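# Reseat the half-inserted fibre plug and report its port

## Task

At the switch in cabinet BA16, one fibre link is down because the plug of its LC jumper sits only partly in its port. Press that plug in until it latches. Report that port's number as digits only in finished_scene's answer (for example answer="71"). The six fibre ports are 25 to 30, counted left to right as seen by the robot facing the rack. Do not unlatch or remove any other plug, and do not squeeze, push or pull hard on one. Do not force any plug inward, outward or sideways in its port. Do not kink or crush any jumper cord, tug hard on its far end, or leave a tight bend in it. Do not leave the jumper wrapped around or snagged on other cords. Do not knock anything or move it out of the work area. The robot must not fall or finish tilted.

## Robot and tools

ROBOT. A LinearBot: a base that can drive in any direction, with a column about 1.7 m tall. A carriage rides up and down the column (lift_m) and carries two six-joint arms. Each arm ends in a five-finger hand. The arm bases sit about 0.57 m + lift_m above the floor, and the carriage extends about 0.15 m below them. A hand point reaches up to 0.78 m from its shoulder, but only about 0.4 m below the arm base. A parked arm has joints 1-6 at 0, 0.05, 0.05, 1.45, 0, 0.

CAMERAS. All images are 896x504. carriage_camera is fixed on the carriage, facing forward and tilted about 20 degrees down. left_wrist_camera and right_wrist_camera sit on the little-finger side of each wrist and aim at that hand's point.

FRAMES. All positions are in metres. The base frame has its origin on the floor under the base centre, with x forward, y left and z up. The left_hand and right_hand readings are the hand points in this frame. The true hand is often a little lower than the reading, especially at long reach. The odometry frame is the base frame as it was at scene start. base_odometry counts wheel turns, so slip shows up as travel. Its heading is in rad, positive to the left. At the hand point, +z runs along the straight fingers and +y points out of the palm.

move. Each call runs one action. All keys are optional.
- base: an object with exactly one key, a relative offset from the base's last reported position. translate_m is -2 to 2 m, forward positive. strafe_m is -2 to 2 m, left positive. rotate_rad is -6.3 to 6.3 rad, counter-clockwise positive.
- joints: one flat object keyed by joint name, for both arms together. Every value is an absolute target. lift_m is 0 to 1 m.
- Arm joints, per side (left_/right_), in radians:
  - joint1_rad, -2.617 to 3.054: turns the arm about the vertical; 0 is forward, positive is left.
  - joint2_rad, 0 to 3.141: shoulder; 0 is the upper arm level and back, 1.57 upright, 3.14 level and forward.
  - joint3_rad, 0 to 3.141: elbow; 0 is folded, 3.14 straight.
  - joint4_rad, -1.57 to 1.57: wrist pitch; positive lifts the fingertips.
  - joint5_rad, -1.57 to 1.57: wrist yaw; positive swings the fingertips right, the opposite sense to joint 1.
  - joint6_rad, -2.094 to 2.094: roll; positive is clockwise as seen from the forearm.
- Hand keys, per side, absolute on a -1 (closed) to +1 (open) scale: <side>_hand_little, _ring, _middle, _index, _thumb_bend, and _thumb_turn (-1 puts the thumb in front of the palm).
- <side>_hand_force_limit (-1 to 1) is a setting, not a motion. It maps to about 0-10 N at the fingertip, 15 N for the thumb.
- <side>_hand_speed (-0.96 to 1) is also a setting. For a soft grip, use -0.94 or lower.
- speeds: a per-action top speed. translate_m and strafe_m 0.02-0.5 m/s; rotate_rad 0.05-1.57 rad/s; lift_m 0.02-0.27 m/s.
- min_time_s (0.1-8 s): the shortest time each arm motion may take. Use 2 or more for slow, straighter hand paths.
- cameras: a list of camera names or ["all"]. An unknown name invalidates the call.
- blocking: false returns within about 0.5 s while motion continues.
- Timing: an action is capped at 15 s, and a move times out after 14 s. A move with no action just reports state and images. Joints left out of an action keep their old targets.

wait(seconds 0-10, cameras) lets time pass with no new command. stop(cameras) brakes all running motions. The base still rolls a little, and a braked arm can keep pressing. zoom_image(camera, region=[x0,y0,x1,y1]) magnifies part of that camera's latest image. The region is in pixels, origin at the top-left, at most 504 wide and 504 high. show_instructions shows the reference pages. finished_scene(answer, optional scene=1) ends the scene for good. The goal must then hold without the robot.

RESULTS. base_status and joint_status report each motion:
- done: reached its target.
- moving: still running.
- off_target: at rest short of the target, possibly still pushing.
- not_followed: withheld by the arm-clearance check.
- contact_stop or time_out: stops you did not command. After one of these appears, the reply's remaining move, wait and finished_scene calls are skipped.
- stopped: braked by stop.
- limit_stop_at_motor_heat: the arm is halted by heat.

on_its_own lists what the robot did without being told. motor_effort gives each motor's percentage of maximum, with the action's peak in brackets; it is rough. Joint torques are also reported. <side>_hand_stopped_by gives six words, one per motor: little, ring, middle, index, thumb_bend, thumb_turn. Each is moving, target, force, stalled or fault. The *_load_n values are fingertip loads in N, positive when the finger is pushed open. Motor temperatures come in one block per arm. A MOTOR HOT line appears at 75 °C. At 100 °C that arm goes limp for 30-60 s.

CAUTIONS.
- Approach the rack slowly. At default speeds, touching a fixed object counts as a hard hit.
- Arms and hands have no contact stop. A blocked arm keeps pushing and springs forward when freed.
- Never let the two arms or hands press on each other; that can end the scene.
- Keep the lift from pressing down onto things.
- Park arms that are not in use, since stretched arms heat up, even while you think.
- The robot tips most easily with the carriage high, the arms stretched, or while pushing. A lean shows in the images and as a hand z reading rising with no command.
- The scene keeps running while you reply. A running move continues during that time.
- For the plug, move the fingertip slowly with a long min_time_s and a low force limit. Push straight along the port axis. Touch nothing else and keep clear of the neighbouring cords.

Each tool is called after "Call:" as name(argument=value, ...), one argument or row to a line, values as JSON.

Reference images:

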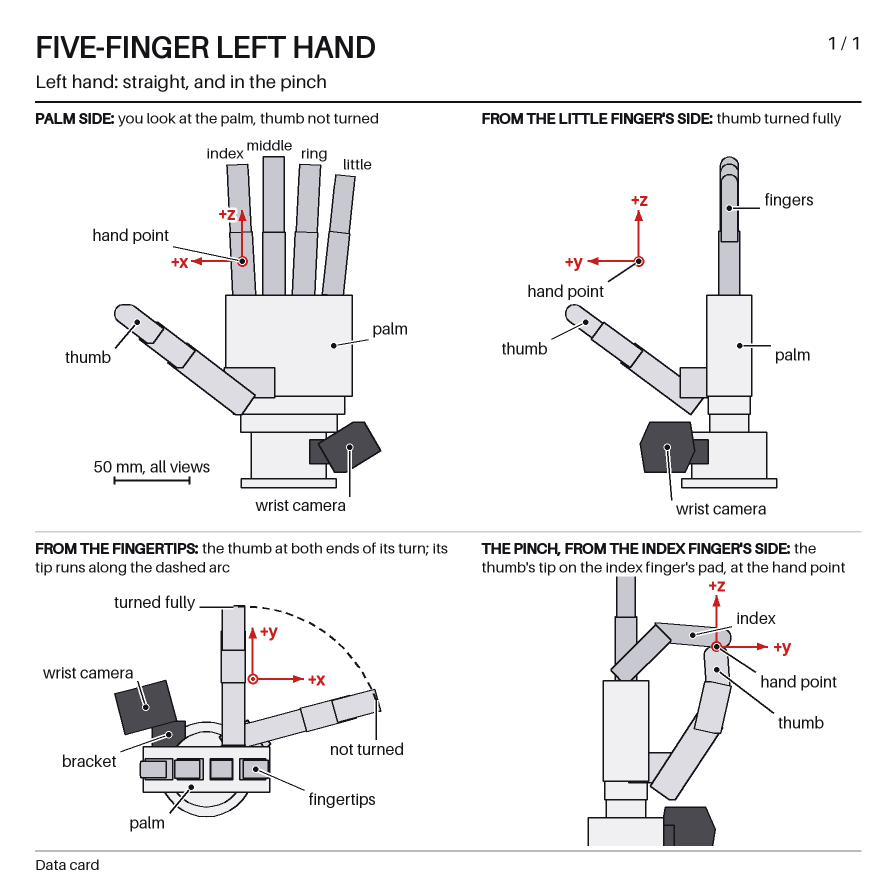

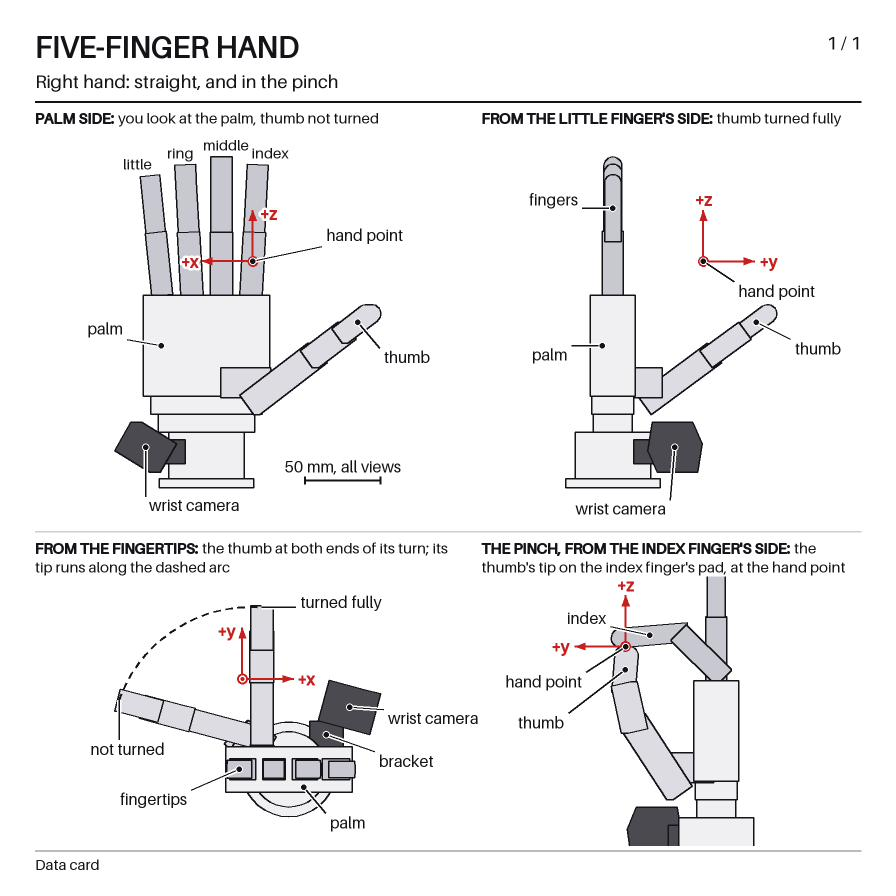

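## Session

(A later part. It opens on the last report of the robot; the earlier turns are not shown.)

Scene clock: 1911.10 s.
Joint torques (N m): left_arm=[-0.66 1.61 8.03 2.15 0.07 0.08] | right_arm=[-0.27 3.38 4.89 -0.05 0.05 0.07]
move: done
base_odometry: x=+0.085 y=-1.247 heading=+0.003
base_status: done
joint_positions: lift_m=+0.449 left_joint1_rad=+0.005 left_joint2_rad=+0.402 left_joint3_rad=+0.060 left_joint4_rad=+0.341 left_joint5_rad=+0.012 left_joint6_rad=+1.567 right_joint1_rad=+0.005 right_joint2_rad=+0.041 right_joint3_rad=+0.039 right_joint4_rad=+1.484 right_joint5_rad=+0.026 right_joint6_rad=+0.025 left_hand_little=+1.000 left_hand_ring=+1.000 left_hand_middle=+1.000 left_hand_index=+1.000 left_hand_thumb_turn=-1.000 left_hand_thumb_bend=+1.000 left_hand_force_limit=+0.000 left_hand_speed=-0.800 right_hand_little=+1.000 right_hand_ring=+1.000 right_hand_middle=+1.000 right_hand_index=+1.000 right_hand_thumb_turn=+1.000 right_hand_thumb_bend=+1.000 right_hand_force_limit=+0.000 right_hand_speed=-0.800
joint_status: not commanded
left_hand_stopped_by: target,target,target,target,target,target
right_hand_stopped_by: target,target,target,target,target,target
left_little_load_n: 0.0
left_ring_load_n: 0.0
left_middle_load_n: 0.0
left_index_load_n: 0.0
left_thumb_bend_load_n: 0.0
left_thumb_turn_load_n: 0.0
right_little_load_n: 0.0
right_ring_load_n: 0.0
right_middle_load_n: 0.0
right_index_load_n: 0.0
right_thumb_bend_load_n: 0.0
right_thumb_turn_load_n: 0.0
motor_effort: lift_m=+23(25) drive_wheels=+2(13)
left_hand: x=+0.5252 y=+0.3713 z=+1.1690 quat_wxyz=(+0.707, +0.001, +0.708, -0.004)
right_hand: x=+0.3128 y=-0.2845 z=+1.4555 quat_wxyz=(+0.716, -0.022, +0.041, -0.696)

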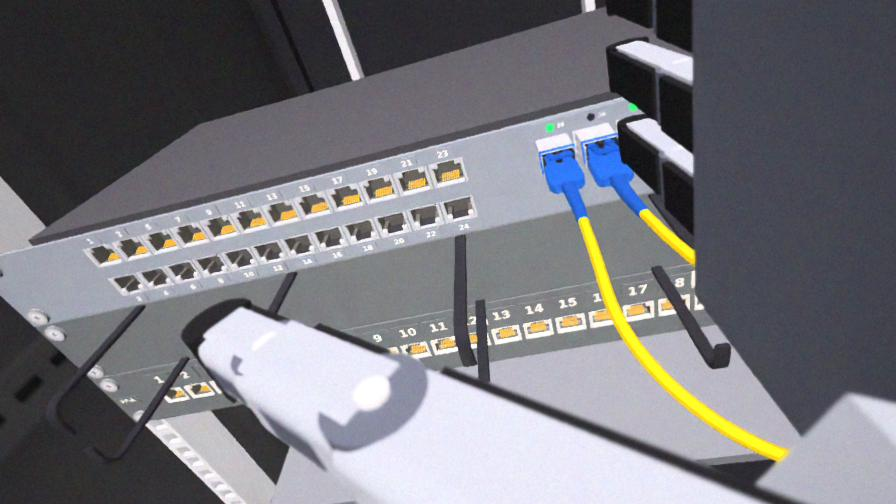

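Call:
move(
  base={"translate_m": -0.01},
  joints={"lift_m": 0.452},
  speeds={"translate_m": 0.03},
)

Call:
move(
  base={"strafe_m": 0.0035},
  joints={"left_joint1_rad": 0.03, "left_joint5_rad": -0.02},
  speeds={"strafe_m": 0.02},
  min_time_s=1,
)

Call:
move(
  joints={"left_joint1_rad": 0.0, "left_joint5_rad": 0.0},
  min_time_s=1,
)

Call:
move(
  base={"translate_m": 0.006},
  joints={"lift_m": 0.4485},
  speeds={"translate_m": 0.02, "lift_m": 0.02},
  cameras=["left_wrist_camera", "carriage_camera"],
)

Call:
zoom_image(
  camera="left_wrist_camera",
  region=[545, 90, 675, 200],
)

Call:
zoom_image(
  camera="carriage_camera",
  region=[280, 290, 340, 340],
)

Scene clock: 1931.83 s.
Joint torques (N m): left_arm=[-0.64 1.35 8.02 2.17 0.06 0.09] | right_arm=[-0.43 3.52 4.72 -0.02 -0.01 0.04]
move: done
base_odometry: x=+0.075 y=-1.247 heading=+0.003
base_status: done
joint_positions: lift_m=+0.452 left_joint1_rad=+0.005 left_joint2_rad=+0.405 left_joint3_rad=+0.060 left_joint4_rad=+0.337 left_joint5_rad=+0.012 left_joint6_rad=+1.567 right_joint1_rad=+0.005 right_joint2_rad=+0.041 right_joint3_rad=+0.039 right_joint4_rad=+1.486 right_joint5_rad=+0.026 right_joint6_rad=+0.025 left_hand_little=+1.000 left_hand_ring=+1.000 left_hand_middle=+1.000 left_hand_index=+1.000 left_hand_thumb_turn=-1.000 left_hand_thumb_bend=+1.000 left_hand_force_limit=+0.000 left_hand_speed=-0.800 right_hand_little=+1.000 right_hand_ring=+1.000 right_hand_middle=+1.000 right_hand_index=+1.000 right_hand_thumb_turn=+1.000 right_hand_thumb_bend=+1.000 right_hand_force_limit=+0.000 right_hand_speed=-0.800
joint_status: all done
left_hand_stopped_by: target,target,target,target,target,target
right_hand_stopped_by: target,target,target,target,target,target
left_little_load_n: 0.0
left_ring_load_n: 0.0
left_middle_load_n: 0.0
left_index_load_n: 0.0
left_thumb_bend_load_n: 0.0
left_thumb_turn_load_n: 0.5
right_little_load_n: 0.0
right_ring_load_n: 0.0
right_middle_load_n: 0.0
right_index_load_n: 0.0
right_thumb_bend_load_n: 0.0
right_thumb_turn_load_n: 0.0
motor_effort: lift_m=+26(32) drive_wheels=+1(9)
left_hand: x=+0.5252 y=+0.3713 z=+1.1703 quat_wxyz=(+0.704, +0.001, +0.710, -0.004)
right_hand: x=+0.3122 y=-0.2845 z=+1.4588 quat_wxyz=(+0.717, -0.021, +0.040, -0.696)
pictures: none

Scene clock: 1933.13 s.
Joint torques (N m): left_arm=[0.43 1.31 8.01 2.2 0.06 0.08] | right_arm=[-0.29 3.43 5.15 -0.03 -0.02 0.06]
move: done
base_odometry: x=+0.075 y=-1.244 heading=+0.002
base_status: done
joint_positions: lift_m=+0.452 left_joint1_rad=+0.020 left_joint2_rad=+0.405 left_joint3_rad=+0.060 left_joint4_rad=+0.337 left_joint5_rad=-0.012 left_joint6_rad=+1.567 right_joint1_rad=+0.005 right_joint2_rad=+0.041 right_joint3_rad=+0.039 right_joint4_rad=+1.486 right_joint5_rad=+0.026 right_joint6_rad=+0.025 left_hand_little=+1.000 left_hand_ring=+1.000 left_hand_middle=+1.000 left_hand_index=+1.000 left_hand_thumb_turn=-1.000 left_hand_thumb_bend=+1.000 left_hand_force_limit=+0.000 left_hand_speed=-0.800 right_hand_little=+1.000 right_hand_ring=+1.000 right_hand_middle=+1.000 right_hand_index=+1.000 right_hand_thumb_turn=+1.000 right_hand_thumb_bend=+1.000 right_hand_force_limit=+0.000 right_hand_speed=-0.800
joint_status: all done
left_hand_stopped_by: target,target,target,target,target,target
right_hand_stopped_by: target,target,target,target,target,target
left_little_load_n: 0.0
left_ring_load_n: 0.0
left_middle_load_n: 0.0
left_index_load_n: 0.0
left_thumb_bend_load_n: 0.0
left_thumb_turn_load_n: 0.5
right_little_load_n: 0.0
right_ring_load_n: 0.0
right_middle_load_n: 0.0
right_index_load_n: 0.0
right_thumb_bend_load_n: 0.0
right_thumb_turn_load_n: 0.0
motor_effort: lift_m=+25(28) drive_wheels=-4(7)
left_hand: x=+0.5226 y=+0.3806 z=+1.1703 quat_wxyz=(+0.704, -0.013, +0.710, +0.010)
right_hand: x=+0.3122 y=-0.2845 z=+1.4588 quat_wxyz=(+0.717, -0.021, +0.040, -0.696)
pictures: none

Scene clock: 1934.43 s.
Joint torques (N m): left_arm=[-1.01 1.29 8.05 2.19 0.23 0.09] | right_arm=[-0.35 3.59 4.88 0 -0.02 0.06]
move: done
base_odometry: x=+0.075 y=-1.244 heading=+0.002
base_status: not commanded
joint_positions: lift_m=+0.452 left_joint1_rad=+0.009 left_joint2_rad=+0.405 left_joint3_rad=+0.060 left_joint4_rad=+0.337 left_joint5_rad=-0.008 left_joint6_rad=+1.567 right_joint1_rad=+0.005 right_joint2_rad=+0.041 right_joint3_rad=+0.039 right_joint4_rad=+1.486 right_joint5_rad=+0.026 right_joint6_rad=+0.025 left_hand_little=+1.000 left_hand_ring=+1.000 left_hand_middle=+1.000 left_hand_index=+1.000 left_hand_thumb_turn=-1.000 left_hand_thumb_bend=+1.000 left_hand_force_limit=+0.000 left_hand_speed=-0.800 right_hand_little=+1.000 right_hand_ring=+1.000 right_hand_middle=+1.000 right_hand_index=+1.000 right_hand_thumb_turn=+1.000 right_hand_thumb_bend=+1.000 right_hand_force_limit=+0.000 right_hand_speed=-0.800
joint_status: all done
left_hand_stopped_by: target,target,target,target,target,target
right_hand_stopped_by: target,target,target,target,target,target
left_little_load_n: 0.0
left_ring_load_n: 0.0
left_middle_load_n: 0.0
left_index_load_n: 0.0
left_thumb_bend_load_n: 0.0
left_thumb_turn_load_n: 0.5
right_little_load_n: 0.0
right_ring_load_n: 0.0
right_middle_load_n: 0.0
right_index_load_n: 0.0
right_thumb_bend_load_n: 0.0
right_thumb_turn_load_n: 0.0
motor_effort: lift_m=+26(28) drive_wheels=-4(7)
left_hand: x=+0.5237 y=+0.3765 z=+1.1703 quat_wxyz=(+0.704, -0.008, +0.710, +0.005)
right_hand: x=+0.3122 y=-0.2845 z=+1.4588 quat_wxyz=(+0.717, -0.021, +0.040, -0.696)
pictures: none

Scene clock: 1935.23 s.
Joint torques (N m): left_arm=[-1.01 1.29 8.01 2.12 0.22 0.09] | right_arm=[-0.38 3.54 4.89 -0.03 0.02 0.06]
move: done
base_odometry: x=+0.081 y=-1.244 heading=+0.002
base_status: done
joint_positions: lift_m=+0.449 left_joint1_rad=+0.009 left_joint2_rad=+0.405 left_joint3_rad=+0.060 left_joint4_rad=+0.342 left_joint5_rad=-0.007 left_joint6_rad=+1.567 right_joint1_rad=+0.005 right_joint2_rad=+0.041 right_joint3_rad=+0.039 right_joint4_rad=+1.484 right_joint5_rad=+0.026 right_joint6_rad=+0.025 left_hand_little=+1.000 left_hand_ring=+1.000 left_hand_middle=+1.000 left_hand_index=+1.000 left_hand_thumb_turn=-1.000 left_hand_thumb_bend=+1.000 left_hand_force_limit=+0.000 left_hand_speed=-0.800 right_hand_little=+1.000 right_hand_ring=+1.000 right_hand_middle=+1.000 right_hand_index=+1.000 right_hand_thumb_turn=+1.000 right_hand_thumb_bend=+1.000 right_hand_force_limit=+0.000 right_hand_speed=-0.800
joint_status: all done
left_hand_stopped_by: target,target,target,target,target,target
right_hand_stopped_by: target,target,target,target,target,target
left_little_load_n: 0.5
left_ring_load_n: 0.0
left_middle_load_n: 0.0
left_index_load_n: 0.5
left_thumb_bend_load_n: 0.0
left_thumb_turn_load_n: 0.5
right_little_load_n: 0.0
right_ring_load_n: 0.0
right_middle_load_n: 0.0
right_index_load_n: 0.0
right_thumb_bend_load_n: 0.0
right_thumb_turn_load_n: 0.0
motor_effort: lift_m=+24(26) drive_wheels=+6(12)
left_hand: x=+0.5239 y=+0.3764 z=+1.1686 quat_wxyz=(+0.706, -0.007, +0.708, +0.004)
right_hand: x=+0.3127 y=-0.2845 z=+1.4555 quat_wxyz=(+0.716, -0.022, +0.041, -0.696)
pictures: carriage_camera, left_wrist_camera

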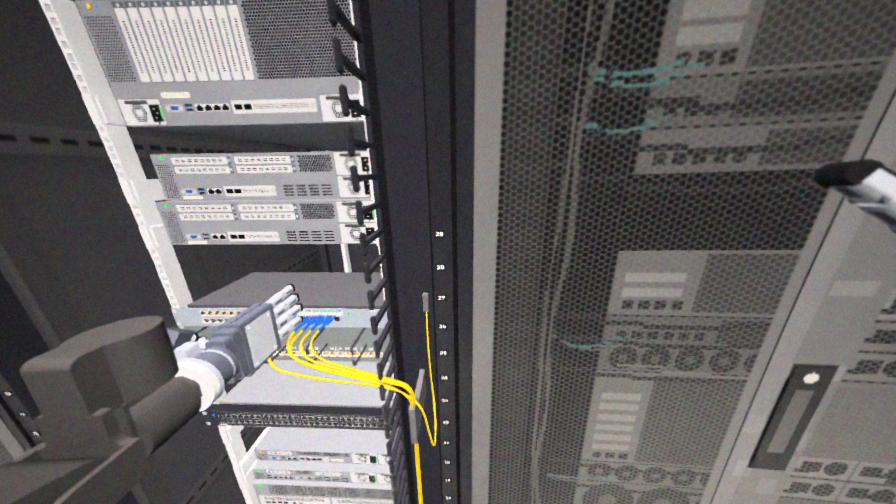

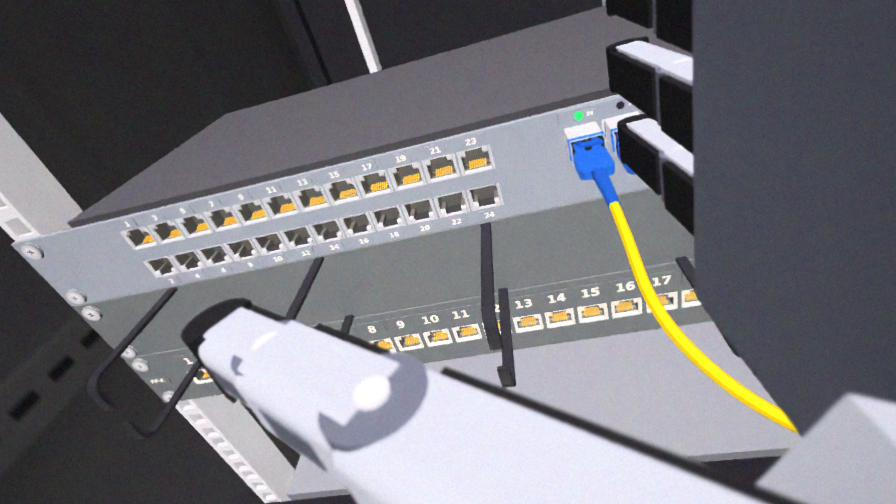

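Scaled by 3.877 from the camera's image (finer frame: 1280x720).

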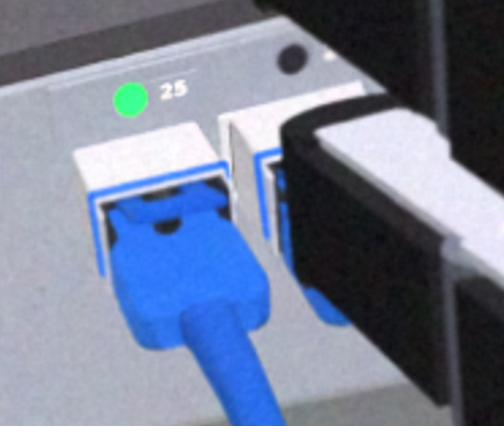

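Scaled by 8.400 from the camera's image (finer frame: 1280x720).

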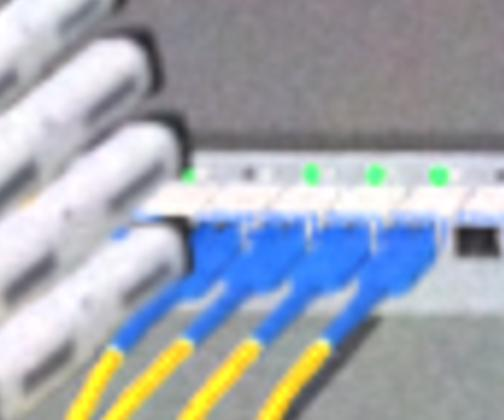

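Call:
move(
  base={"strafe_m": -0.0025},
  speeds={"strafe_m": 0.02},
  cameras=["left_wrist_camera"],
)

Call:
zoom_image(
  camera="left_wrist_camera",
  region=[545, 90, 675, 200],
)

Scene clock: 1948.60 s.
Joint torques (N m): left_arm=[-0.98 1.33 8.06 2.1 0.3 0.08] | right_arm=[-0.4 3.54 4.88 0 0.02 0.07]
move: done
base_odometry: x=+0.081 y=-1.246 heading=+0.002
base_status: done
joint_positions: lift_m=+0.449 left_joint1_rad=+0.009 left_joint2_rad=+0.405 left_joint3_rad=+0.060 left_joint4_rad=+0.342 left_joint5_rad=-0.012 left_joint6_rad=+1.567 right_joint1_rad=+0.005 right_joint2_rad=+0.041 right_joint3_rad=+0.039 right_joint4_rad=+1.484 right_joint5_rad=+0.025 right_joint6_rad=+0.025 left_hand_little=+1.000 left_hand_ring=+1.000 left_hand_middle=+1.000 left_hand_index=+1.000 left_hand_thumb_turn=-1.000 left_hand_thumb_bend=+1.000 left_hand_force_limit=+0.000 left_hand_speed=-0.800 right_hand_little=+1.000 right_hand_ring=+1.000 right_hand_middle=+1.000 right_hand_index=+1.000 right_hand_thumb_turn=+1.000 right_hand_thumb_bend=+1.000 right_hand_force_limit=+0.000 right_hand_speed=-0.800
joint_status: not commanded
left_hand_stopped_by: target,target,target,target,target,target
right_hand_stopped_by: target,target,target,target,target,target
left_little_load_n: 0.0
left_ring_load_n: 0.0
left_middle_load_n: 0.0
left_index_load_n: 0.0
left_thumb_bend_load_n: 0.0
left_thumb_turn_load_n: 0.5
right_little_load_n: 0.0
right_ring_load_n: 0.5
right_middle_load_n: 0.0
right_index_load_n: 0.0
right_thumb_bend_load_n: 0.0
right_thumb_turn_load_n: 0.0
motor_effort: lift_m=+24(26) drive_wheels=+5(6)
left_hand: x=+0.5236 y=+0.3773 z=+1.1686 quat_wxyz=(+0.706, -0.009, +0.708, +0.006)
right_hand: x=+0.3126 y=-0.2844 z=+1.4555 quat_wxyz=(+0.716, -0.022, +0.040, -0.696)

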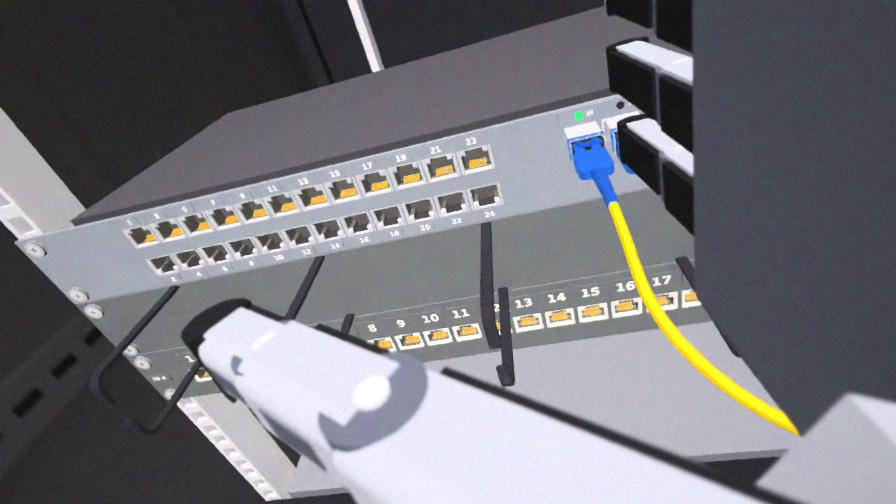

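Scaled by 3.877 from the camera's image (finer frame: 1280x720).

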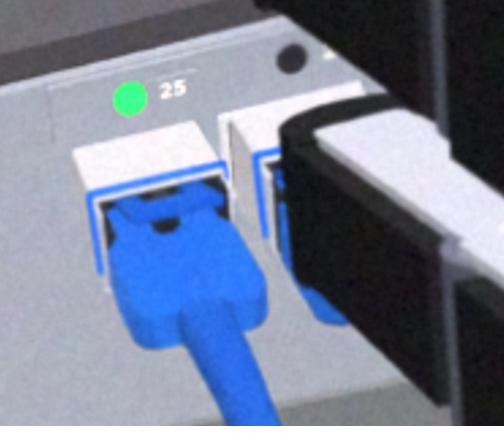

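Call:
move(
  joints={"lift_m": 0.455},
  speeds={"lift_m": 0.03},
)

Call:
move(
  joints={"lift_m": 0.4515},
  speeds={"lift_m": 0.02},
  cameras=["left_wrist_camera"],
)

Call:
zoom_image(
  camera="left_wrist_camera",
  region=[545, 90, 675, 200],
)

Scene clock: 1960.27 s.
Joint torques (N m): left_arm=[-1.01 1.26 8.05 2.21 0.23 0.09] | right_arm=[-0.35 3.54 4.82 0.01 0.02 0.02]
move: done
base_odometry: x=+0.081 y=-1.246 heading=+0.002
base_status: not commanded
joint_positions: lift_m=+0.455 left_joint1_rad=+0.009 left_joint2_rad=+0.405 left_joint3_rad=+0.060 left_joint4_rad=+0.336 left_joint5_rad=-0.008 left_joint6_rad=+1.567 right_joint1_rad=+0.005 right_joint2_rad=+0.041 right_joint3_rad=+0.039 right_joint4_rad=+1.484 right_joint5_rad=+0.025 right_joint6_rad=+0.025 left_hand_little=+1.000 left_hand_ring=+1.000 left_hand_middle=+1.000 left_hand_index=+1.000 left_hand_thumb_turn=-1.000 left_hand_thumb_bend=+1.000 left_hand_force_limit=+0.000 left_hand_speed=-0.800 right_hand_little=+1.000 right_hand_ring=+1.000 right_hand_middle=+1.000 right_hand_index=+1.000 right_hand_thumb_turn=+1.000 right_hand_thumb_bend=+1.000 right_hand_force_limit=+0.000 right_hand_speed=-0.800
joint_status: all done
left_hand_stopped_by: target,target,target,target,target,target
right_hand_stopped_by: target,target,target,target,target,target
left_little_load_n: 0.0
left_ring_load_n: 0.0
left_middle_load_n: 0.0
left_index_load_n: 0.0
left_thumb_bend_load_n: 0.0
left_thumb_turn_load_n: 0.5
right_little_load_n: 0.0
right_ring_load_n: 0.0
right_middle_load_n: 0.0
right_index_load_n: 0.0
right_thumb_bend_load_n: 0.0
right_thumb_turn_load_n: 0.0
motor_effort: lift_m=+27(30) drive_wheels=+2(4)
left_hand: x=+0.5236 y=+0.3766 z=+1.1731 quat_wxyz=(+0.704, -0.008, +0.710, +0.005)
right_hand: x=+0.3126 y=-0.2844 z=+1.4616 quat_wxyz=(+0.716, -0.022, +0.040, -0.696)
pictures: none

Scene clock: 1960.73 s.
Joint torques (N m): left_arm=[-1.01 1.28 7.92 2.19 0.24 0.08] | right_arm=[-0.29 3.45 4.85 -0.05 0.01 0.07]
move: done
base_odometry: x=+0.081 y=-1.246 heading=+0.002
base_status: not commanded
joint_positions: lift_m=+0.452 left_joint1_rad=+0.009 left_joint2_rad=+0.405 left_joint3_rad=+0.060 left_joint4_rad=+0.337 left_joint5_rad=-0.008 left_joint6_rad=+1.567 right_joint1_rad=+0.005 right_joint2_rad=+0.041 right_joint3_rad=+0.039 right_joint4_rad=+1.484 right_joint5_rad=+0.025 right_joint6_rad=+0.025 left_hand_little=+1.000 left_hand_ring=+1.000 left_hand_middle=+1.000 left_hand_index=+1.000 left_hand_thumb_turn=-1.000 left_hand_thumb_bend=+1.000 left_hand_force_limit=+0.000 left_hand_speed=-0.800 right_hand_little=+1.000 right_hand_ring=+1.000 right_hand_middle=+1.000 right_hand_index=+1.000 right_hand_thumb_turn=+1.000 right_hand_thumb_bend=+1.000 right_hand_force_limit=+0.000 right_hand_speed=-0.800
joint_status: all done
left_hand_stopped_by: target,target,target,target,target,target
right_hand_stopped_by: target,target,target,target,target,target
left_little_load_n: 0.0
left_ring_load_n: 0.0
left_middle_load_n: 0.0
left_index_load_n: 0.0
left_thumb_bend_load_n: 0.0
left_thumb_turn_load_n: 0.5
right_little_load_n: 0.0
right_ring_load_n: 0.0
right_middle_load_n: 0.0
right_index_load_n: 0.0
right_thumb_bend_load_n: 0.0
right_thumb_turn_load_n: 0.0
motor_effort: lift_m=+23(24) drive_wheels=+4(6)
left_hand: x=+0.5237 y=+0.3765 z=+1.1702 quat_wxyz=(+0.704, -0.008, +0.710, +0.005)
right_hand: x=+0.3126 y=-0.2844 z=+1.4585 quat_wxyz=(+0.716, -0.022, +0.040, -0.696)

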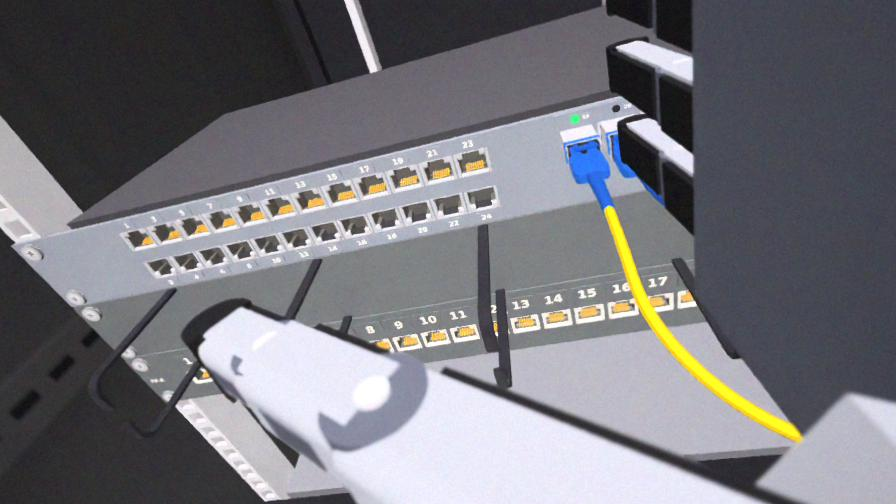

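Scaled by 3.877 from the camera's image (finer frame: 1280x720).

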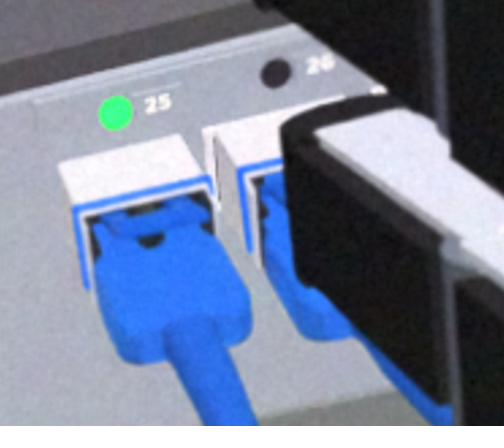

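Call:
move(
  joints={"lift_m": 0.4455},
  speeds={"lift_m": 0.02},
)

Call:
move(
  base={"translate_m": 0.002},
  speeds={"translate_m": 0.02},
)

Call:
move(
  base={"translate_m": 0.002},
  speeds={"translate_m": 0.02},
  cameras=["left_wrist_camera"],
)

Call:
zoom_image(
  camera="left_wrist_camera",
  region=[545, 90, 675, 200],
)

Scene clock: 1976.53 s.
Joint torques (N m): left_arm=[-1.01 1.29 8.02 2.03 0.24 0.08] | right_arm=[-0.32 3.6 5.08 -0.04 0.04 0.05]
move: done
base_odometry: x=+0.081 y=-1.246 heading=+0.002
base_status: not commanded
joint_positions: lift_m=+0.446 left_joint1_rad=+0.009 left_joint2_rad=+0.405 left_joint3_rad=+0.060 left_joint4_rad=+0.350 left_joint5_rad=-0.008 left_joint6_rad=+1.567 right_joint1_rad=+0.005 right_joint2_rad=+0.041 right_joint3_rad=+0.039 right_joint4_rad=+1.485 right_joint5_rad=+0.025 right_joint6_rad=+0.025 left_hand_little=+1.000 left_hand_ring=+1.000 left_hand_middle=+1.000 left_hand_index=+1.000 left_hand_thumb_turn=-1.000 left_hand_thumb_bend=+1.000 left_hand_force_limit=+0.000 left_hand_speed=-0.800 right_hand_little=+1.000 right_hand_ring=+1.000 right_hand_middle=+1.000 right_hand_index=+1.000 right_hand_thumb_turn=+1.000 right_hand_thumb_bend=+1.000 right_hand_force_limit=+0.000 right_hand_speed=-0.800
joint_status: all done
left_hand_stopped_by: target,target,target,target,target,target
right_hand_stopped_by: target,target,target,target,target,target
left_little_load_n: 0.0
left_ring_load_n: 0.0
left_middle_load_n: 0.0
left_index_load_n: 0.0
left_thumb_bend_load_n: 0.0
left_thumb_turn_load_n: 0.0
right_little_load_n: 0.0
right_ring_load_n: 0.0
right_middle_load_n: 0.0
right_index_load_n: 0.0
right_thumb_bend_load_n: 0.0
right_thumb_turn_load_n: 0.0
motor_effort: lift_m=+24(24) drive_wheels=+2(5)
left_hand: x=+0.5241 y=+0.3765 z=+1.1676 quat_wxyz=(+0.709, -0.008, +0.705, +0.005)
right_hand: x=+0.3125 y=-0.2844 z=+1.4526 quat_wxyz=(+0.716, -0.022, +0.040, -0.696)
pictures: none

Scene clock: 1977.13 s.
Joint torques (N m): left_arm=[-0.99 1.48 8.08 2.04 0.23 0.09] | right_arm=[-0.4 3.55 4.86 -0.03 0 0.05]
move: done
base_odometry: x=+0.083 y=-1.246 heading=+0.002
base_status: done
joint_positions: lift_m=+0.446 left_joint1_rad=+0.009 left_joint2_rad=+0.404 left_joint3_rad=+0.060 left_joint4_rad=+0.350 left_joint5_rad=-0.007 left_joint6_rad=+1.567 right_joint1_rad=+0.005 right_joint2_rad=+0.041 right_joint3_rad=+0.039 right_joint4_rad=+1.484 right_joint5_rad=+0.025 right_joint6_rad=+0.025 left_hand_little=+1.000 left_hand_ring=+1.000 left_hand_middle=+1.000 left_hand_index=+1.000 left_hand_thumb_turn=-1.000 left_hand_thumb_bend=+1.000 left_hand_force_limit=+0.000 left_hand_speed=-0.800 right_hand_little=+1.000 right_hand_ring=+1.000 right_hand_middle=+1.000 right_hand_index=+1.000 right_hand_thumb_turn=+1.000 right_hand_thumb_bend=+1.000 right_hand_force_limit=+0.000 right_hand_speed=-0.800
joint_status: not commanded
left_hand_stopped_by: target,target,target,target,target,target
right_hand_stopped_by: target,target,target,target,target,target
left_little_load_n: 0.0
left_ring_load_n: 0.0
left_middle_load_n: 0.5
left_index_load_n: 0.0
left_thumb_bend_load_n: 0.0
left_thumb_turn_load_n: 0.5
right_little_load_n: 0.0
right_ring_load_n: -0.5
right_middle_load_n: 0.0
right_index_load_n: 0.0
right_thumb_bend_load_n: 0.0
right_thumb_turn_load_n: 0.0
motor_effort: lift_m=+22(24) drive_wheels=+2(11)
left_hand: x=+0.5241 y=+0.3764 z=+1.1680 quat_wxyz=(+0.709, -0.007, +0.705, +0.004)
right_hand: x=+0.3127 y=-0.2844 z=+1.4526 quat_wxyz=(+0.716, -0.022, +0.041, -0.696)
pictures: none

Scene clock: 1977.73 s.
Joint torques (N m): left_arm=[-0.99 1.98 8.08 2.07 0.23 0.08] | right_arm=[-0.39 3.63 4.86 0.04 -0.01 0.08]
move: done
base_odometry: x=+0.085 y=-1.246 heading=+0.002
base_status: done
joint_positions: lift_m=+0.446 left_joint1_rad=+0.009 left_joint2_rad=+0.399 left_joint3_rad=+0.060 left_joint4_rad=+0.347 left_joint5_rad=-0.007 left_joint6_rad=+1.567 right_joint1_rad=+0.005 right_joint2_rad=+0.041 right_joint3_rad=+0.039 right_joint4_rad=+1.484 right_joint5_rad=+0.025 right_joint6_rad=+0.025 left_hand_little=+1.000 left_hand_ring=+1.000 left_hand_middle=+1.000 left_hand_index=+1.000 left_hand_thumb_turn=-1.000 left_hand_thumb_bend=+1.000 left_hand_force_limit=+0.000 left_hand_speed=-0.800 right_hand_little=+1.000 right_hand_ring=+1.000 right_hand_middle=+1.000 right_hand_index=+1.000 right_hand_thumb_turn=+1.000 right_hand_thumb_bend=+1.000 right_hand_force_limit=+0.000 right_hand_speed=-0.800
joint_status: not commanded
left_hand_stopped_by: target,target,target,target,target,target
right_hand_stopped_by: target,target,target,target,target,target
left_little_load_n: 0.0
left_ring_load_n: 0.0
left_middle_load_n: 0.0
left_index_load_n: 0.0
left_thumb_bend_load_n: 0.0
left_thumb_turn_load_n: 0.5
right_little_load_n: -0.5
right_ring_load_n: 0.0
right_middle_load_n: 0.0
right_index_load_n: 0.0
right_thumb_bend_load_n: 0.0
right_thumb_turn_load_n: 0.0
motor_effort: lift_m=+23(24) drive_wheels=+3(10)
left_hand: x=+0.5238 y=+0.3764 z=+1.1687 quat_wxyz=(+0.710, -0.007, +0.704, +0.004)
right_hand: x=+0.3128 y=-0.2844 z=+1.4525 quat_wxyz=(+0.716, -0.022, +0.041, -0.696)

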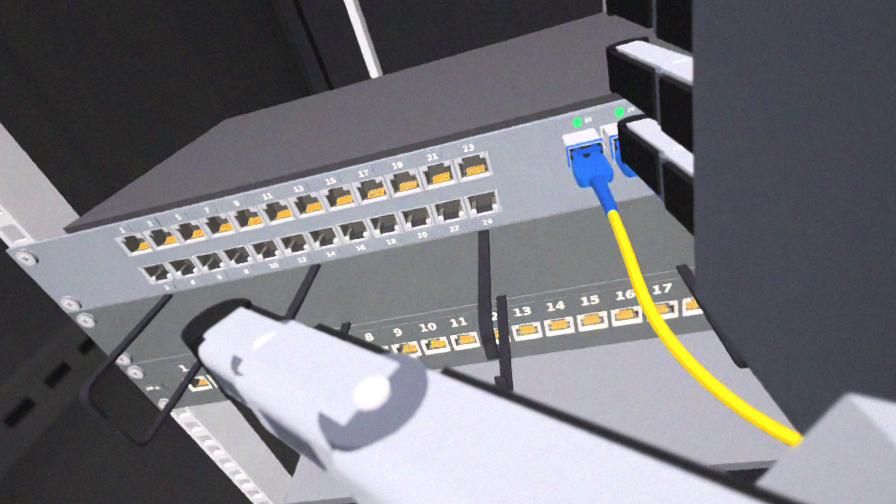

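Scaled by 3.877 from the camera's image (finer frame: 1280x720).

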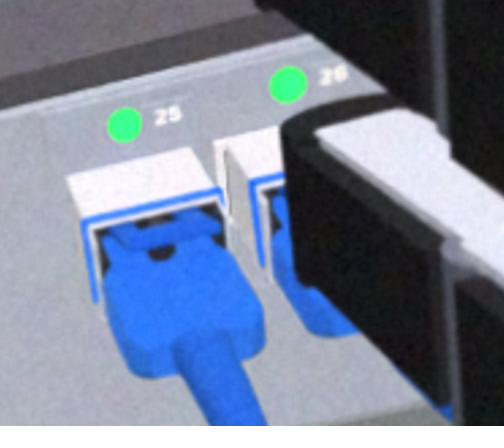

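Call:
move(
  base={"translate_m": 0.001},
  speeds={"translate_m": 0.02},
  cameras=["left_wrist_camera"],
)

Call:
zoom_image(
  camera="left_wrist_camera",
  region=[545, 90, 675, 200],
)

Scene clock: 1985.97 s.
Joint torques (N m): left_arm=[-1.02 2.09 8.03 2.08 0.25 0.08] | right_arm=[-0.39 3.43 4.83 -0.02 0.02 0.07]
move: done
base_odometry: x=+0.086 y=-1.246 heading=+0.003
base_status: done
joint_positions: lift_m=+0.446 left_joint1_rad=+0.009 left_joint2_rad=+0.398 left_joint3_rad=+0.060 left_joint4_rad=+0.345 left_joint5_rad=-0.009 left_joint6_rad=+1.567 right_joint1_rad=+0.005 right_joint2_rad=+0.041 right_joint3_rad=+0.039 right_joint4_rad=+1.484 right_joint5_rad=+0.025 right_joint6_rad=+0.025 left_hand_little=+1.000 left_hand_ring=+1.000 left_hand_middle=+1.000 left_hand_index=+1.000 left_hand_thumb_turn=-1.000 left_hand_thumb_bend=+1.000 left_hand_force_limit=+0.000 left_hand_speed=-0.800 right_hand_little=+1.000 right_hand_ring=+1.000 right_hand_middle=+1.000 right_hand_index=+1.000 right_hand_thumb_turn=+1.000 right_hand_thumb_bend=+1.000 right_hand_force_limit=+0.000 right_hand_speed=-0.800
joint_status: not commanded
left_hand_stopped_by: target,target,target,target,target,target
right_hand_stopped_by: target,target,target,target,target,target
left_little_load_n: 0.0
left_ring_load_n: 0.0
left_middle_load_n: 0.0
left_index_load_n: -1.0
left_thumb_bend_load_n: 0.0
left_thumb_turn_load_n: 0.5
right_little_load_n: 0.0
right_ring_load_n: 0.0
right_middle_load_n: 0.0
right_index_load_n: 0.0
right_thumb_bend_load_n: 0.0
right_thumb_turn_load_n: 0.0
motor_effort: lift_m=+25(25) drive_wheels=+5(10)
left_hand: x=+0.5235 y=+0.3767 z=+1.1683 quat_wxyz=(+0.710, -0.008, +0.705, +0.005)
right_hand: x=+0.3128 y=-0.2844 z=+1.4525 quat_wxyz=(+0.716, -0.022, +0.041, -0.696)

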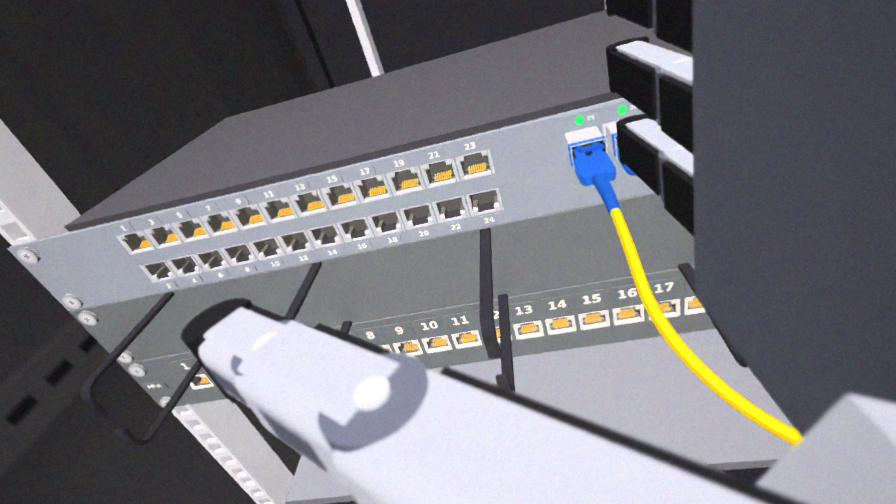

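Scaled by 3.877 from the camera's image (finer frame: 1280x720).

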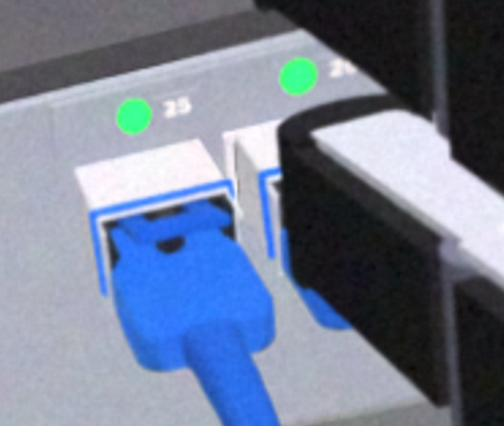

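Call:
move(
  base={"translate_m": -0.004},
  joints={"lift_m": 0.453},
  speeds={"translate_m": 0.02, "lift_m": 0.04},
)

Call:
move(
  base={"translate_m": -0.02},
  joints={"lift_m": 0.465},
  speeds={"translate_m": 0.04, "lift_m": 0.04},
  cameras=["left_wrist_camera"],
)

Call:
zoom_image(
  camera="left_wrist_camera",
  region=[530, 90, 690, 220],
)

Call:
move(
  base={"translate_m": -0.1},
  speeds={"translate_m": 0.08},
  cameras=["carriage_camera", "left_wrist_camera"],
)

Call:
zoom_image(
  camera="left_wrist_camera",
  region=[500, 0, 700, 160],
)

Call:
zoom_image(
  camera="carriage_camera",
  region=[260, 260, 460, 440],
)

Scene clock: 2002.97 s.
Joint torques (N m): left_arm=[-0.99 1.58 8.14 2.19 0.23 0.09] | right_arm=[-0.32 3.47 4.94 -0.01 -0.01 0.06]
move: done
base_odometry: x=+0.082 y=-1.246 heading=+0.003
base_status: done
joint_positions: lift_m=+0.453 left_joint1_rad=+0.009 left_joint2_rad=+0.403 left_joint3_rad=+0.060 left_joint4_rad=+0.336 left_joint5_rad=-0.007 left_joint6_rad=+1.567 right_joint1_rad=+0.005 right_joint2_rad=+0.041 right_joint3_rad=+0.039 right_joint4_rad=+1.484 right_joint5_rad=+0.025 right_joint6_rad=+0.025 left_hand_little=+1.000 left_hand_ring=+1.000 left_hand_middle=+1.000 left_hand_index=+1.000 left_hand_thumb_turn=-1.000 left_hand_thumb_bend=+1.000 left_hand_force_limit=+0.000 left_hand_speed=-0.800 right_hand_little=+1.000 right_hand_ring=+1.000 right_hand_middle=+1.000 right_hand_index=+1.000 right_hand_thumb_turn=+1.000 right_hand_thumb_bend=+1.000 right_hand_force_limit=+0.000 right_hand_speed=-0.800
joint_status: all done
left_hand_stopped_by: target,target,target,target,target,target
right_hand_stopped_by: target,target,target,target,target,target
left_little_load_n: 0.0
left_ring_load_n: -0.5
left_middle_load_n: 0.0
left_index_load_n: 0.0
left_thumb_bend_load_n: 0.0
left_thumb_turn_load_n: 0.0
right_little_load_n: 0.0
right_ring_load_n: 0.0
right_middle_load_n: 0.0
right_index_load_n: 0.0
right_thumb_bend_load_n: 0.0
right_thumb_turn_load_n: 0.0
motor_effort: lift_m=+26(31) drive_wheels=+1(6)
left_hand: x=+0.5236 y=+0.3764 z=+1.1718 quat_wxyz=(+0.705, -0.007, +0.709, +0.004)
right_hand: x=+0.3126 y=-0.2844 z=+1.4597 quat_wxyz=(+0.716, -0.022, +0.040, -0.696)
pictures: none

Scene clock: 2004.03 s.
Joint torques (N m): left_arm=[-0.99 1.26 8.09 2.2 0.22 0.08] | right_arm=[-0.38 3.49 4.82 -0.05 -0.02 0.02]
move: done
base_odometry: x=+0.062 y=-1.246 heading=+0.003
base_status: done
joint_positions: lift_m=+0.465 left_joint1_rad=+0.009 left_joint2_rad=+0.406 left_joint3_rad=+0.060 left_joint4_rad=+0.335 left_joint5_rad=-0.007 left_joint6_rad=+1.567 right_joint1_rad=+0.005 right_joint2_rad=+0.041 right_joint3_rad=+0.039 right_joint4_rad=+1.484 right_joint5_rad=+0.025 right_joint6_rad=+0.025 left_hand_little=+1.000 left_hand_ring=+1.000 left_hand_middle=+1.000 left_hand_index=+1.000 left_hand_thumb_turn=-1.000 left_hand_thumb_bend=+1.000 left_hand_force_limit=+0.000 left_hand_speed=-0.800 right_hand_little=+1.000 right_hand_ring=+1.000 right_hand_middle=+1.000 right_hand_index=+1.000 right_hand_thumb_turn=+1.000 right_hand_thumb_bend=+1.000 right_hand_force_limit=+0.000 right_hand_speed=-0.800
joint_status: all done
left_hand_stopped_by: target,target,target,target,target,target
right_hand_stopped_by: target,target,target,target,target,target
left_little_load_n: 0.0
left_ring_load_n: 0.0
left_middle_load_n: 0.0
left_index_load_n: 0.0
left_thumb_bend_load_n: 0.0
left_thumb_turn_load_n: 0.5
right_little_load_n: 0.0
right_ring_load_n: 0.0
right_middle_load_n: 0.0
right_index_load_n: 0.0
right_thumb_bend_load_n: 0.0
right_thumb_turn_load_n: 0.0
motor_effort: lift_m=+27(30) drive_wheels=-2(10)
left_hand: x=+0.5237 y=+0.3764 z=+1.1824 quat_wxyz=(+0.703, -0.007, +0.711, +0.004)
right_hand: x=+0.3127 y=-0.2844 z=+1.4716 quat_wxyz=(+0.716, -0.022, +0.041, -0.696)

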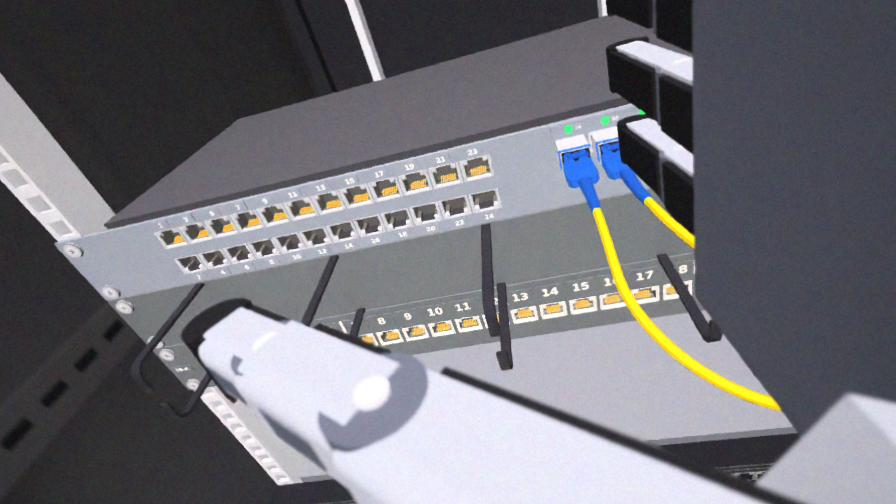

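Scaled by 3.150 from the camera's image (finer frame: 1280x720).

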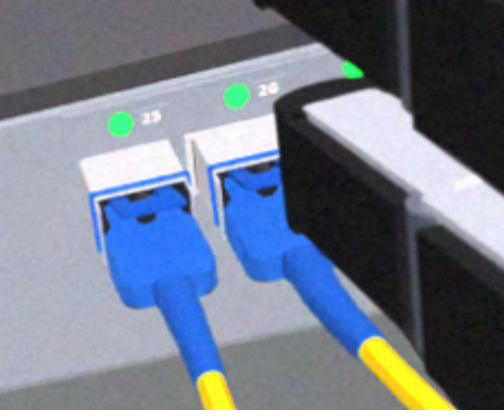

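Scene clock: 2006.00 s.
Joint torques (N m): left_arm=[-0.98 1.28 8.09 2.21 0.23 0.08] | right_arm=[-0.42 3.44 4.67 -0.01 0.01 0.07]
move: done
base_odometry: x=-0.038 y=-1.246 heading=+0.003
base_status: done
joint_positions: lift_m=+0.465 left_joint1_rad=+0.009 left_joint2_rad=+0.406 left_joint3_rad=+0.060 left_joint4_rad=+0.334 left_joint5_rad=-0.006 left_joint6_rad=+1.567 right_joint1_rad=+0.005 right_joint2_rad=+0.041 right_joint3_rad=+0.039 right_joint4_rad=+1.484 right_joint5_rad=+0.025 right_joint6_rad=+0.025 left_hand_little=+1.000 left_hand_ring=+1.000 left_hand_middle=+1.000 left_hand_index=+1.000 left_hand_thumb_turn=-1.000 left_hand_thumb_bend=+1.000 left_hand_force_limit=+0.000 left_hand_speed=-0.800 right_hand_little=+1.000 right_hand_ring=+1.000 right_hand_middle=+1.000 right_hand_index=+1.000 right_hand_thumb_turn=+1.000 right_hand_thumb_bend=+1.000 right_hand_force_limit=+0.000 right_hand_speed=-0.800
joint_status: not commanded
left_hand_stopped_by: target,target,target,target,target,target
right_hand_stopped_by: target,target,target,target,target,target
left_little_load_n: 0.0
left_ring_load_n: 0.0
left_middle_load_n: 0.0
left_index_load_n: 0.0
left_thumb_bend_load_n: 0.0
left_thumb_turn_load_n: 0.5
right_little_load_n: 0.0
right_ring_load_n: 0.0
right_middle_load_n: 0.0
right_index_load_n: 0.0
right_thumb_bend_load_n: 0.0
right_thumb_turn_load_n: 0.0
motor_effort: lift_m=+28(29) drive_wheels=+2(15)
left_hand: x=+0.5237 y=+0.3762 z=+1.1822 quat_wxyz=(+0.703, -0.007, +0.711, +0.004)
right_hand: x=+0.3128 y=-0.2844 z=+1.4716 quat_wxyz=(+0.716, -0.022, +0.041, -0.696)

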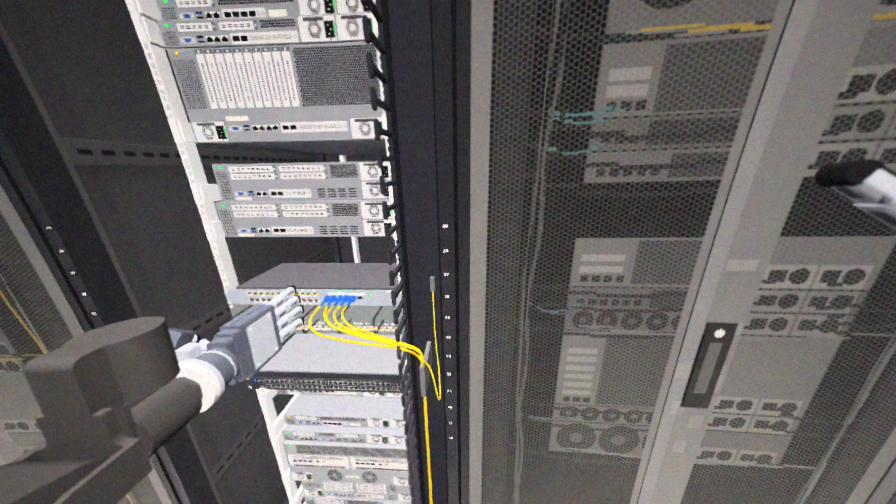

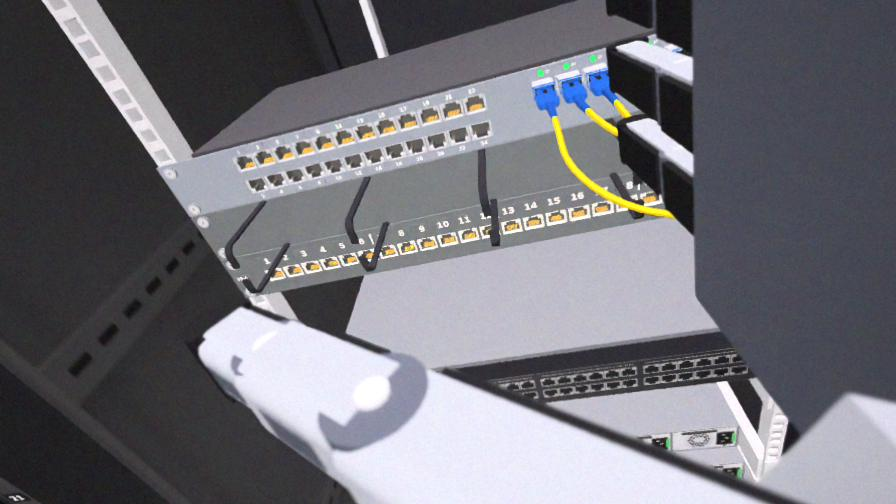

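Scaled by 2.520 from the camera's image (finer frame: 1280x720).

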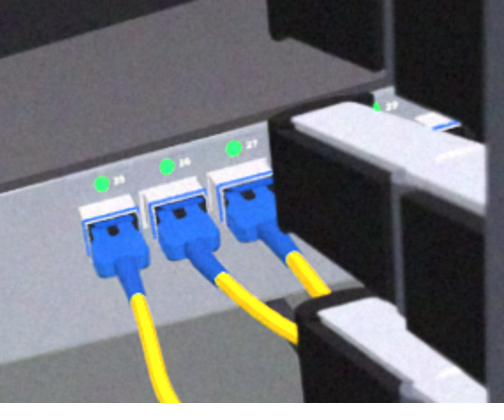

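Scaled by 2.520 from the camera's image (finer frame: 1280x720).

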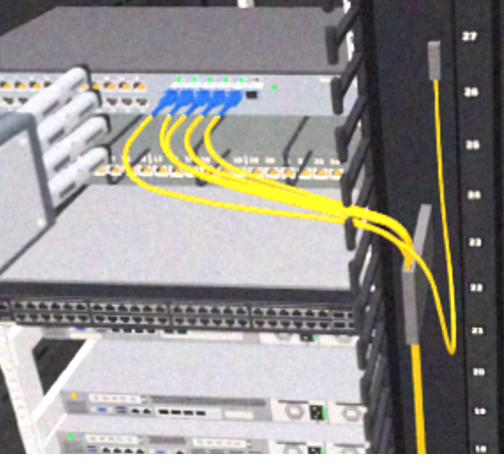

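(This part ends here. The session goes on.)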